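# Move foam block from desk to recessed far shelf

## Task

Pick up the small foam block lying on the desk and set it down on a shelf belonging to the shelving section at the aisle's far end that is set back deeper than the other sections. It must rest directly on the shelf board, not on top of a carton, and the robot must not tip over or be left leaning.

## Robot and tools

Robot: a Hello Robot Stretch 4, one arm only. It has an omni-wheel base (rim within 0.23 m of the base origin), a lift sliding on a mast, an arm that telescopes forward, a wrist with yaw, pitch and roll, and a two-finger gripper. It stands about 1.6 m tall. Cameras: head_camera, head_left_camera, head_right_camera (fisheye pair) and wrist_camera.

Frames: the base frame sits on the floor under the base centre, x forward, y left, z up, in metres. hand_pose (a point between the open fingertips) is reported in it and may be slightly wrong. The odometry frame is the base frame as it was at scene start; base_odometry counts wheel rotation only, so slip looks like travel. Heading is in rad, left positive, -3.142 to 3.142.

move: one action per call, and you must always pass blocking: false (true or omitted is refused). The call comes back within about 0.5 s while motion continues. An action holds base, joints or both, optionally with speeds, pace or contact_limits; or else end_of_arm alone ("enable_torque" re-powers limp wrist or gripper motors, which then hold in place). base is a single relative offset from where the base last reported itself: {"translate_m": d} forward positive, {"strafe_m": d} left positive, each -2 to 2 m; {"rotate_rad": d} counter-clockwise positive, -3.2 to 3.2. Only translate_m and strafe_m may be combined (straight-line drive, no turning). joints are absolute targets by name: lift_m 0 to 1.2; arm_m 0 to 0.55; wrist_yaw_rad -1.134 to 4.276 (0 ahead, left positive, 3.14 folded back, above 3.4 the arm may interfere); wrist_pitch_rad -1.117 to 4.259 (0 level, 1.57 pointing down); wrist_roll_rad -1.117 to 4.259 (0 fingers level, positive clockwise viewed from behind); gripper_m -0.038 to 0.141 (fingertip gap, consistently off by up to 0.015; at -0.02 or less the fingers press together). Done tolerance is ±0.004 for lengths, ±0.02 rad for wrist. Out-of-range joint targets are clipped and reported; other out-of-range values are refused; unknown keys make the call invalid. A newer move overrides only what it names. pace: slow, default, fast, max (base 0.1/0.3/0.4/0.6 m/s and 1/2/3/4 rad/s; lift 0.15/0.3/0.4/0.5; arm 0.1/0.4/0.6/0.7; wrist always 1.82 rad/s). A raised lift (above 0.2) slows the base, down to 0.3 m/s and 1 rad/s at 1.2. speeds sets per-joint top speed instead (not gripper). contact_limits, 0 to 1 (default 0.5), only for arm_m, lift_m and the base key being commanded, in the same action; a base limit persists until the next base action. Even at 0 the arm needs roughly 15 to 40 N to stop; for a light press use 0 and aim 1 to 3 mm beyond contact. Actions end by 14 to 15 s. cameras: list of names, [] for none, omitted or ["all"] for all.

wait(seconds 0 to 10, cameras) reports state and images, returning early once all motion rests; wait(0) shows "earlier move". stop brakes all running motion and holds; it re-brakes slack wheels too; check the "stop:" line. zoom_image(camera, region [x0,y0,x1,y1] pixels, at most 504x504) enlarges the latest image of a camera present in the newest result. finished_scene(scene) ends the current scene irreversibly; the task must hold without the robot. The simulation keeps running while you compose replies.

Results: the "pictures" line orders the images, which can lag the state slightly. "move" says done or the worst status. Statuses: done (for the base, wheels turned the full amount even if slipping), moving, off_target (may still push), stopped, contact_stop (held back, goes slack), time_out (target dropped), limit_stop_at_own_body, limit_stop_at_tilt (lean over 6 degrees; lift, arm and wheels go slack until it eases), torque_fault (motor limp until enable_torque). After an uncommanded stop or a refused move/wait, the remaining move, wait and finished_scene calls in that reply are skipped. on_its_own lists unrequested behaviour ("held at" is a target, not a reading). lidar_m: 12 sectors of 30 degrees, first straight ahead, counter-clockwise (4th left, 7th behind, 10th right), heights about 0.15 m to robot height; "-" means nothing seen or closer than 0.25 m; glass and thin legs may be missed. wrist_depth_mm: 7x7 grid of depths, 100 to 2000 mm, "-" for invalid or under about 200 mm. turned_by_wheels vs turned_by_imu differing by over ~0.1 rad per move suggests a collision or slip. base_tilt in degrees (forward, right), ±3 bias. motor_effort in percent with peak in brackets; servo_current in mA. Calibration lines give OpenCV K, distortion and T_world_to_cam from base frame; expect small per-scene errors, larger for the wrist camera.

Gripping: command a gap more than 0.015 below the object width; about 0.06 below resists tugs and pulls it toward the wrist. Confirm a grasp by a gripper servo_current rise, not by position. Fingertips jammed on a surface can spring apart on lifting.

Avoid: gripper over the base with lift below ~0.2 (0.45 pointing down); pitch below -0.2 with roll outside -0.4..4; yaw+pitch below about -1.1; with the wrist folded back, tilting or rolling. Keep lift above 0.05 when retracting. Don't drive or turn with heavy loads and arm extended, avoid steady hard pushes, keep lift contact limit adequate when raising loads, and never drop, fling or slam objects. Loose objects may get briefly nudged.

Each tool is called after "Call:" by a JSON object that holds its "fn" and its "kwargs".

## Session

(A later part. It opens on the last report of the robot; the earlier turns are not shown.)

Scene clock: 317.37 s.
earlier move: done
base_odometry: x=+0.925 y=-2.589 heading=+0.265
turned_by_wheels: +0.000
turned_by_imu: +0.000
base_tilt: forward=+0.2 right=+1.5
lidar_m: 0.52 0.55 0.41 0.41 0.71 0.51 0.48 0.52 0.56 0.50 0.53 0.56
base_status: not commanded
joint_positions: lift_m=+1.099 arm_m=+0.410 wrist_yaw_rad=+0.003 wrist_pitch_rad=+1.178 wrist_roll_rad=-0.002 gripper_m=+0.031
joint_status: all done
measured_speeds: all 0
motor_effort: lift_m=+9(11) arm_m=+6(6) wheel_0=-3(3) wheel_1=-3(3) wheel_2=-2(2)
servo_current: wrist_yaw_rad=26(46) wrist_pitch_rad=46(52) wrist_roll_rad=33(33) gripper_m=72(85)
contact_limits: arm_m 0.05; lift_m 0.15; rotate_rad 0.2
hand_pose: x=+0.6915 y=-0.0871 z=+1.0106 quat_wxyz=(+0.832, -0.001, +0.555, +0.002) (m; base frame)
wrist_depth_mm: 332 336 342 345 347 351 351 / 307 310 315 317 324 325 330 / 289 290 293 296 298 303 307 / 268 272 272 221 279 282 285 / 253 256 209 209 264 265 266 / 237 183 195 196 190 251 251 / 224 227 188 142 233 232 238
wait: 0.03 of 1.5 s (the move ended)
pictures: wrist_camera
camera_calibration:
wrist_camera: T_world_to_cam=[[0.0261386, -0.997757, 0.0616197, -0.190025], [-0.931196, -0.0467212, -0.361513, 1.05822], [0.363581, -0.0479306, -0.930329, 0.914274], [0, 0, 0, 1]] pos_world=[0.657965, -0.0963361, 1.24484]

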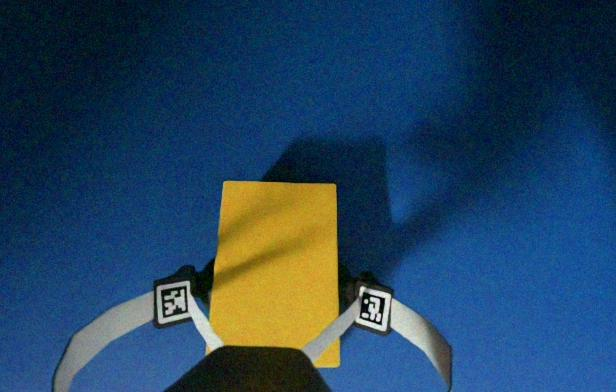

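Call:
{"fn": "move", "kwargs": {"blocking": false, "joints": {"gripper_m": 0.09}, "cameras": []}}

Call:
{"fn": "wait", "kwargs": {"seconds": 2, "cameras": ["wrist_camera"]}}

Call:
{"fn": "move", "kwargs": {"blocking": false, "joints": {"gripper_m": 0.13}, "cameras": []}}

Call:
{"fn": "wait", "kwargs": {"seconds": 2, "cameras": ["wrist_camera"]}}

Call:
{"fn": "move", "kwargs": {"blocking": false, "joints": {"lift_m": 1.109}, "speeds": {"lift_m": 0.03}, "cameras": []}}

Call:
{"fn": "wait", "kwargs": {"seconds": 1.5, "cameras": ["wrist_camera"]}}

Scene clock: 325.53 s.
move: moving
base_odometry: x=+0.925 y=-2.589 heading=+0.265
turned_by_wheels: +0.000
turned_by_imu: -0.001
base_tilt: forward=+0.3 right=+1.3
lidar_m: 0.53 0.56 0.40 0.42 0.70 0.52 0.45 0.52 0.51 0.51 0.52 0.57
base_status: not commanded
joint_positions: lift_m=+1.099 arm_m=+0.410 wrist_yaw_rad=+0.003 wrist_pitch_rad=+1.178 wrist_roll_rad=-0.002 gripper_m=+0.051
joint_status: gripper_m moving
measured_speeds: translate_m=+0.000 strafe_m=+0.000 rotate_rad=+0.000 lift_m=-0.001 arm_m=+0.000 wrist_yaw_rad=+0.000 wrist_pitch_rad=+0.000 wrist_roll_rad=+0.000
motor_effort: lift_m=+10(10) arm_m=+6(6) wheel_0=-3(3) wheel_1=-3(3) wheel_2=-2(2)
servo_current: wrist_yaw_rad=39(46) wrist_pitch_rad=46(46) wrist_roll_rad=26(33) gripper_m=72(78)
contact_limits: arm_m 0.05; lift_m 0.15; rotate_rad 0.2
hand_pose: x=+0.6915 y=-0.0871 z=+1.0106 quat_wxyz=(+0.832, -0.001, +0.555, +0.002) (m; base frame)
wrist_depth_mm: 330 332 336 340 343 349 351 / 306 309 310 314 319 322 325 / 285 287 291 294 296 301 303 / 267 270 268 220 279 279 283 / 252 253 210 208 263 263 266 / 236 235 195 195 195 249 250 / 226 225 - 155 230 235 238
pictures: none
No camera images: "cameras" was empty.

Scene clock: 326.47 s.
earlier move: done
base_odometry: x=+0.925 y=-2.589 heading=+0.265
turned_by_wheels: +0.000
turned_by_imu: +0.000
base_tilt: forward=+0.3 right=+1.4
lidar_m: 0.53 0.55 0.39 0.43 0.75 0.52 0.48 0.51 0.54 0.50 0.51 0.56
base_status: not commanded
joint_positions: lift_m=+1.099 arm_m=+0.410 wrist_yaw_rad=+0.003 wrist_pitch_rad=+1.178 wrist_roll_rad=-0.002 gripper_m=+0.090
joint_status: all done
measured_speeds: all 0
motor_effort: lift_m=+12(12) arm_m=+6(6) wheel_0=-3(3) wheel_1=-2(3) wheel_2=-2(2)
servo_current: wrist_yaw_rad=33(46) wrist_pitch_rad=39(52) wrist_roll_rad=26(33) gripper_m=46(98)
contact_limits: arm_m 0.05; lift_m 0.15; rotate_rad 0.2
hand_pose: x=+0.6915 y=-0.0871 z=+1.0104 quat_wxyz=(+0.832, -0.001, +0.555, +0.002) (m; base frame)
wrist_depth_mm: 324 329 330 334 340 343 347 / 303 306 306 310 314 317 322 / 283 286 287 290 293 296 300 / 265 267 265 219 274 278 279 / 249 251 208 205 259 262 263 / 236 235 193 195 237 248 247 / 224 223 185 184 228 233 236
wait: 0.93 of 2 s (the move ended)
pictures: wrist_camera
camera_calibration:
wrist_camera: T_world_to_cam=[[0.0261386, -0.997757, 0.0616197, -0.190013], [-0.931196, -0.0467212, -0.361513, 1.05815], [0.363581, -0.0479306, -0.930329, 0.914088], [0, 0, 0, 1]] pos_world=[0.657965, -0.0963361, 1.24464]

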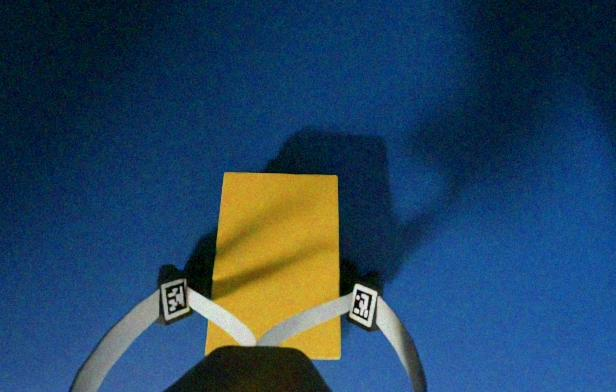

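Scene clock: 326.97 s.
move: moving
base_odometry: x=+0.925 y=-2.589 heading=+0.265
turned_by_wheels: +0.000
turned_by_imu: +0.000
base_tilt: forward=+0.4 right=+1.3
lidar_m: 0.53 0.56 0.39 0.40 0.70 0.53 0.47 0.51 0.51 0.49 0.53 0.57
base_status: not commanded
joint_positions: lift_m=+1.099 arm_m=+0.410 wrist_yaw_rad=+0.003 wrist_pitch_rad=+1.178 wrist_roll_rad=-0.002 gripper_m=+0.107
joint_status: gripper_m moving
measured_speeds: all 0
motor_effort: lift_m=+12(12) arm_m=+6(6) wheel_0=-3(3) wheel_1=-2(3) wheel_2=-2(2)
servo_current: wrist_yaw_rad=39(46) wrist_pitch_rad=39(52) wrist_roll_rad=26(33) gripper_m=91(91)
contact_limits: arm_m 0.05; lift_m 0.15; rotate_rad 0.2
hand_pose: x=+0.6915 y=-0.0871 z=+1.0104 quat_wxyz=(+0.832, -0.001, +0.555, +0.002) (m; base frame)
wrist_depth_mm: 324 327 330 334 340 343 347 / 303 304 307 310 314 317 322 / 282 285 289 290 294 296 300 / 265 267 265 218 276 277 281 / 249 251 207 204 259 260 263 / 235 235 194 195 238 247 247 / 224 223 185 185 228 234 236
pictures: none
No camera images: "cameras" was empty.

Scene clock: 327.80 s.
earlier move: done
base_odometry: x=+0.925 y=-2.589 heading=+0.265
turned_by_wheels: +0.000
turned_by_imu: +0.000
base_tilt: forward=+0.3 right=+1.4
lidar_m: 0.53 0.57 0.38 0.42 0.73 0.52 0.46 0.47 0.53 0.48 0.53 0.57
base_status: not commanded
joint_positions: lift_m=+1.099 arm_m=+0.410 wrist_yaw_rad=+0.003 wrist_pitch_rad=+1.178 wrist_roll_rad=-0.002 gripper_m=+0.130
joint_status: all done
measured_speeds: all 0
motor_effort: lift_m=+12(13) arm_m=+6(6) wheel_0=-3(3) wheel_1=-3(3) wheel_2=-2(2)
servo_current: wrist_yaw_rad=46(46) wrist_pitch_rad=52(52) wrist_roll_rad=20(33) gripper_m=46(98)
contact_limits: arm_m 0.05; lift_m 0.15; rotate_rad 0.2
hand_pose: x=+0.6915 y=-0.0871 z=+1.0104 quat_wxyz=(+0.832, -0.001, +0.555, +0.002) (m; base frame)
wrist_depth_mm: 325 329 332 336 338 343 347 / 303 303 307 310 315 317 320 / 283 285 287 290 293 296 298 / 265 266 266 218 276 277 281 / 250 251 207 205 259 262 262 / 235 235 194 195 237 247 248 / 224 223 185 185 229 234 236
wait: 0.83 of 2 s (the move ended)
pictures: wrist_camera
camera_calibration:
wrist_camera: T_world_to_cam=[[0.0261386, -0.997757, 0.0616197, -0.190013], [-0.931196, -0.0467212, -0.361513, 1.05815], [0.363581, -0.0479306, -0.930329, 0.914088], [0, 0, 0, 1]] pos_world=[0.657965, -0.0963361, 1.24464]

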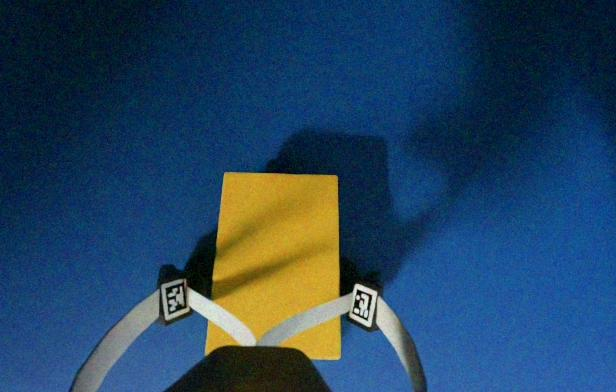

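Scene clock: 328.30 s.
move: moving
base_odometry: x=+0.925 y=-2.589 heading=+0.265
turned_by_wheels: +0.000
turned_by_imu: +0.000
base_tilt: forward=+0.6 right=+1.3
lidar_m: 0.53 0.56 0.41 0.43 0.74 0.51 0.46 0.51 0.56 0.50 0.53 0.55
base_status: not commanded
joint_positions: lift_m=+1.109 arm_m=+0.410 wrist_yaw_rad=+0.003 wrist_pitch_rad=+1.179 wrist_roll_rad=-0.002 gripper_m=+0.130
joint_status: lift_m moving
measured_speeds: all 0
motor_effort: lift_m=+23(26) arm_m=+6(6) wheel_0=-2(3) wheel_1=-1(3) wheel_2=-2(2)
servo_current: wrist_yaw_rad=39(46) wrist_pitch_rad=26(46) wrist_roll_rad=33(33) gripper_m=39(52)
contact_limits: arm_m 0.05; rotate_rad 0.2
hand_pose: x=+0.6911 y=-0.0871 z=+1.0203 quat_wxyz=(+0.831, -0.001, +0.556, +0.002) (m; base frame)
wrist_depth_mm: 329 330 334 340 342 347 347 / 306 309 312 315 317 324 327 / 289 290 294 294 297 301 304 / 271 273 268 224 279 285 287 / 255 258 214 213 266 267 268 / 241 238 200 201 202 253 254 / 230 230 234 193 238 240 243
pictures: none
No camera images: "cameras" was empty.

Scene clock: 328.57 s.
earlier move: done
base_odometry: x=+0.925 y=-2.589 heading=+0.265
turned_by_wheels: +0.000
turned_by_imu: +0.000
base_tilt: forward=+0.4 right=+1.5
lidar_m: 0.54 0.55 0.39 0.40 0.72 0.52 0.49 0.51 0.53 0.50 0.53 0.58
base_status: not commanded
joint_positions: lift_m=+1.109 arm_m=+0.410 wrist_yaw_rad=+0.003 wrist_pitch_rad=+1.179 wrist_roll_rad=-0.002 gripper_m=+0.130
joint_status: all done
measured_speeds: all 0
motor_effort: lift_m=+24(26) arm_m=+6(6) wheel_0=-2(3) wheel_1=-2(3) wheel_2=-2(2)
servo_current: wrist_yaw_rad=33(46) wrist_pitch_rad=52(52) wrist_roll_rad=33(33) gripper_m=39(52)
contact_limits: arm_m 0.05; rotate_rad 0.2
hand_pose: x=+0.6911 y=-0.0871 z=+1.0203 quat_wxyz=(+0.831, -0.001, +0.556, +0.002) (m; base frame)
wrist_depth_mm: 329 330 336 338 343 347 349 / 307 309 312 315 319 324 327 / 287 291 293 296 298 303 304 / 271 273 268 224 281 283 286 / 255 259 213 213 266 267 268 / 242 239 200 200 202 253 254 / 230 230 233 133 238 240 243
wait: 0.27 of 1.5 s (the move ended)
pictures: wrist_camera
camera_calibration:
wrist_camera: T_world_to_cam=[[0.0261209, -0.997762, 0.0615501, -0.190522], [-0.931635, -0.0466217, -0.360393, 1.06053], [0.362456, -0.0479284, -0.930768, 0.924627], [0, 0, 0, 1]] pos_world=[0.657866, -0.096336, 1.25455]

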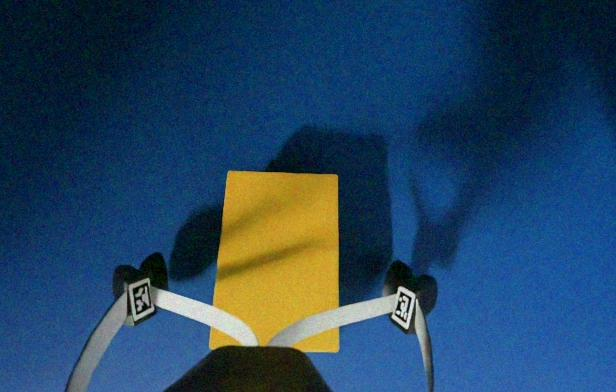

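Call:
{"fn": "move", "kwargs": {"blocking": false, "joints": {"arm_m": 0.1}, "speeds": {"arm_m": 0.15}, "cameras": []}}

Call:
{"fn": "wait", "kwargs": {"seconds": 3, "cameras": ["head_camera", "wrist_camera"]}}

Scene clock: 333.47 s.
move: moving
base_odometry: x=+0.925 y=-2.589 heading=+0.265
turned_by_wheels: +0.000
turned_by_imu: -0.001
base_tilt: forward=+0.2 right=+1.5
lidar_m: 0.53 0.57 0.39 0.40 0.73 0.50 0.47 0.51 0.52 0.48 0.52 0.57
base_status: not commanded
joint_positions: lift_m=+1.109 arm_m=+0.362 wrist_yaw_rad=+0.003 wrist_pitch_rad=+1.179 wrist_roll_rad=-0.002 gripper_m=+0.130
joint_status: arm_m moving
measured_speeds: translate_m=+0.000 strafe_m=+0.000 rotate_rad=+0.000 lift_m=+0.000 arm_m=-0.150 wrist_yaw_rad=+0.000 wrist_pitch_rad=+0.000 wrist_roll_rad=+0.000
motor_effort: lift_m=+24(24) arm_m=-8(9) wheel_0=-2(3) wheel_1=-2(2) wheel_2=-2(2)
servo_current: wrist_yaw_rad=39(39) wrist_pitch_rad=39(46) wrist_roll_rad=33(33) gripper_m=52(52)
contact_limits: rotate_rad 0.2
hand_pose: x=+0.6429 y=-0.0871 z=+1.0203 quat_wxyz=(+0.831, -0.001, +0.556, +0.002) (m; base frame)
wrist_depth_mm: 329 332 334 338 342 347 345 / 306 309 312 314 320 324 327 / 289 290 289 237 298 301 304 / 271 273 271 223 281 285 286 / 255 258 254 213 266 267 268 / 242 239 244 250 203 253 254 / 230 230 236 134 239 241 242
pictures: none
No camera images: "cameras" was empty.

Scene clock: 335.70 s.
earlier move: done
base_odometry: x=+0.925 y=-2.589 heading=+0.265
turned_by_wheels: +0.000
turned_by_imu: +0.000
base_tilt: forward=+0.3 right=+1.4
lidar_m: 0.53 0.56 0.40 0.42 0.71 0.50 0.47 0.52 0.52 0.49 0.52 0.57
base_status: not commanded
joint_positions: lift_m=+1.109 arm_m=+0.100 wrist_yaw_rad=+0.003 wrist_pitch_rad=+1.179 wrist_roll_rad=-0.002 gripper_m=+0.130
joint_status: all done
measured_speeds: all 0
motor_effort: lift_m=+24(24) arm_m=-7(10) wheel_0=-2(3) wheel_1=-1(2) wheel_2=-2(2)
servo_current: wrist_yaw_rad=39(46) wrist_pitch_rad=33(52) wrist_roll_rad=26(39) gripper_m=46(59)
contact_limits: rotate_rad 0.2
hand_pose: x=+0.3816 y=-0.0871 z=+1.0203 quat_wxyz=(+0.831, -0.001, +0.556, +0.002) (m; base frame)
wrist_depth_mm: 330 334 336 342 343 347 347 / 330 334 336 340 340 340 355 / - - - - - 820 - / - 768 768 768 778 778 - / - 228 976 1138 - - - / - 191 1182 1229 203 - - / - 1118 1138 - 1160 - -
wait: 2.23 of 3 s (the move ended)
pictures: head_camera, wrist_camera
camera_calibration:
wrist_camera: T_world_to_cam=[[0.0261237, -0.997762, 0.0615476, -0.182433], [-0.931668, -0.0466189, -0.360306, 0.771998], [0.362369, -0.0479295, -0.930801, 1.03692], [0, 0, 0, 1]] pos_world=[0.348266, -0.096336, 1.25455]

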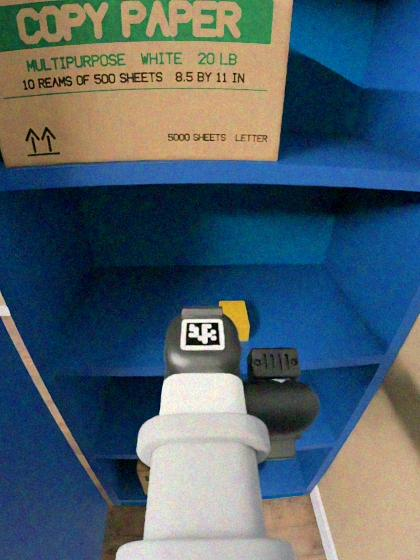

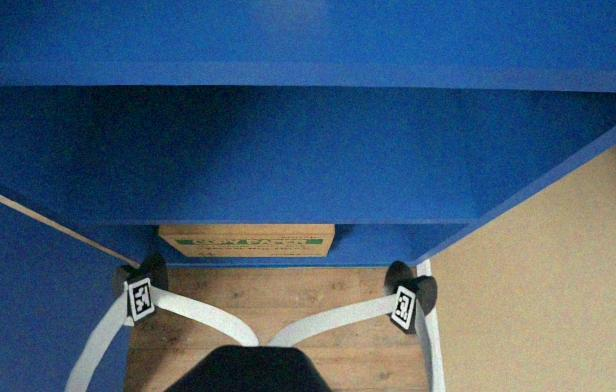

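Block is resting flat on the shelf, clear of the edge.

Call:
{"fn": "finished_scene", "kwargs": {"scene": 2}}

The scene is finished: the task was done.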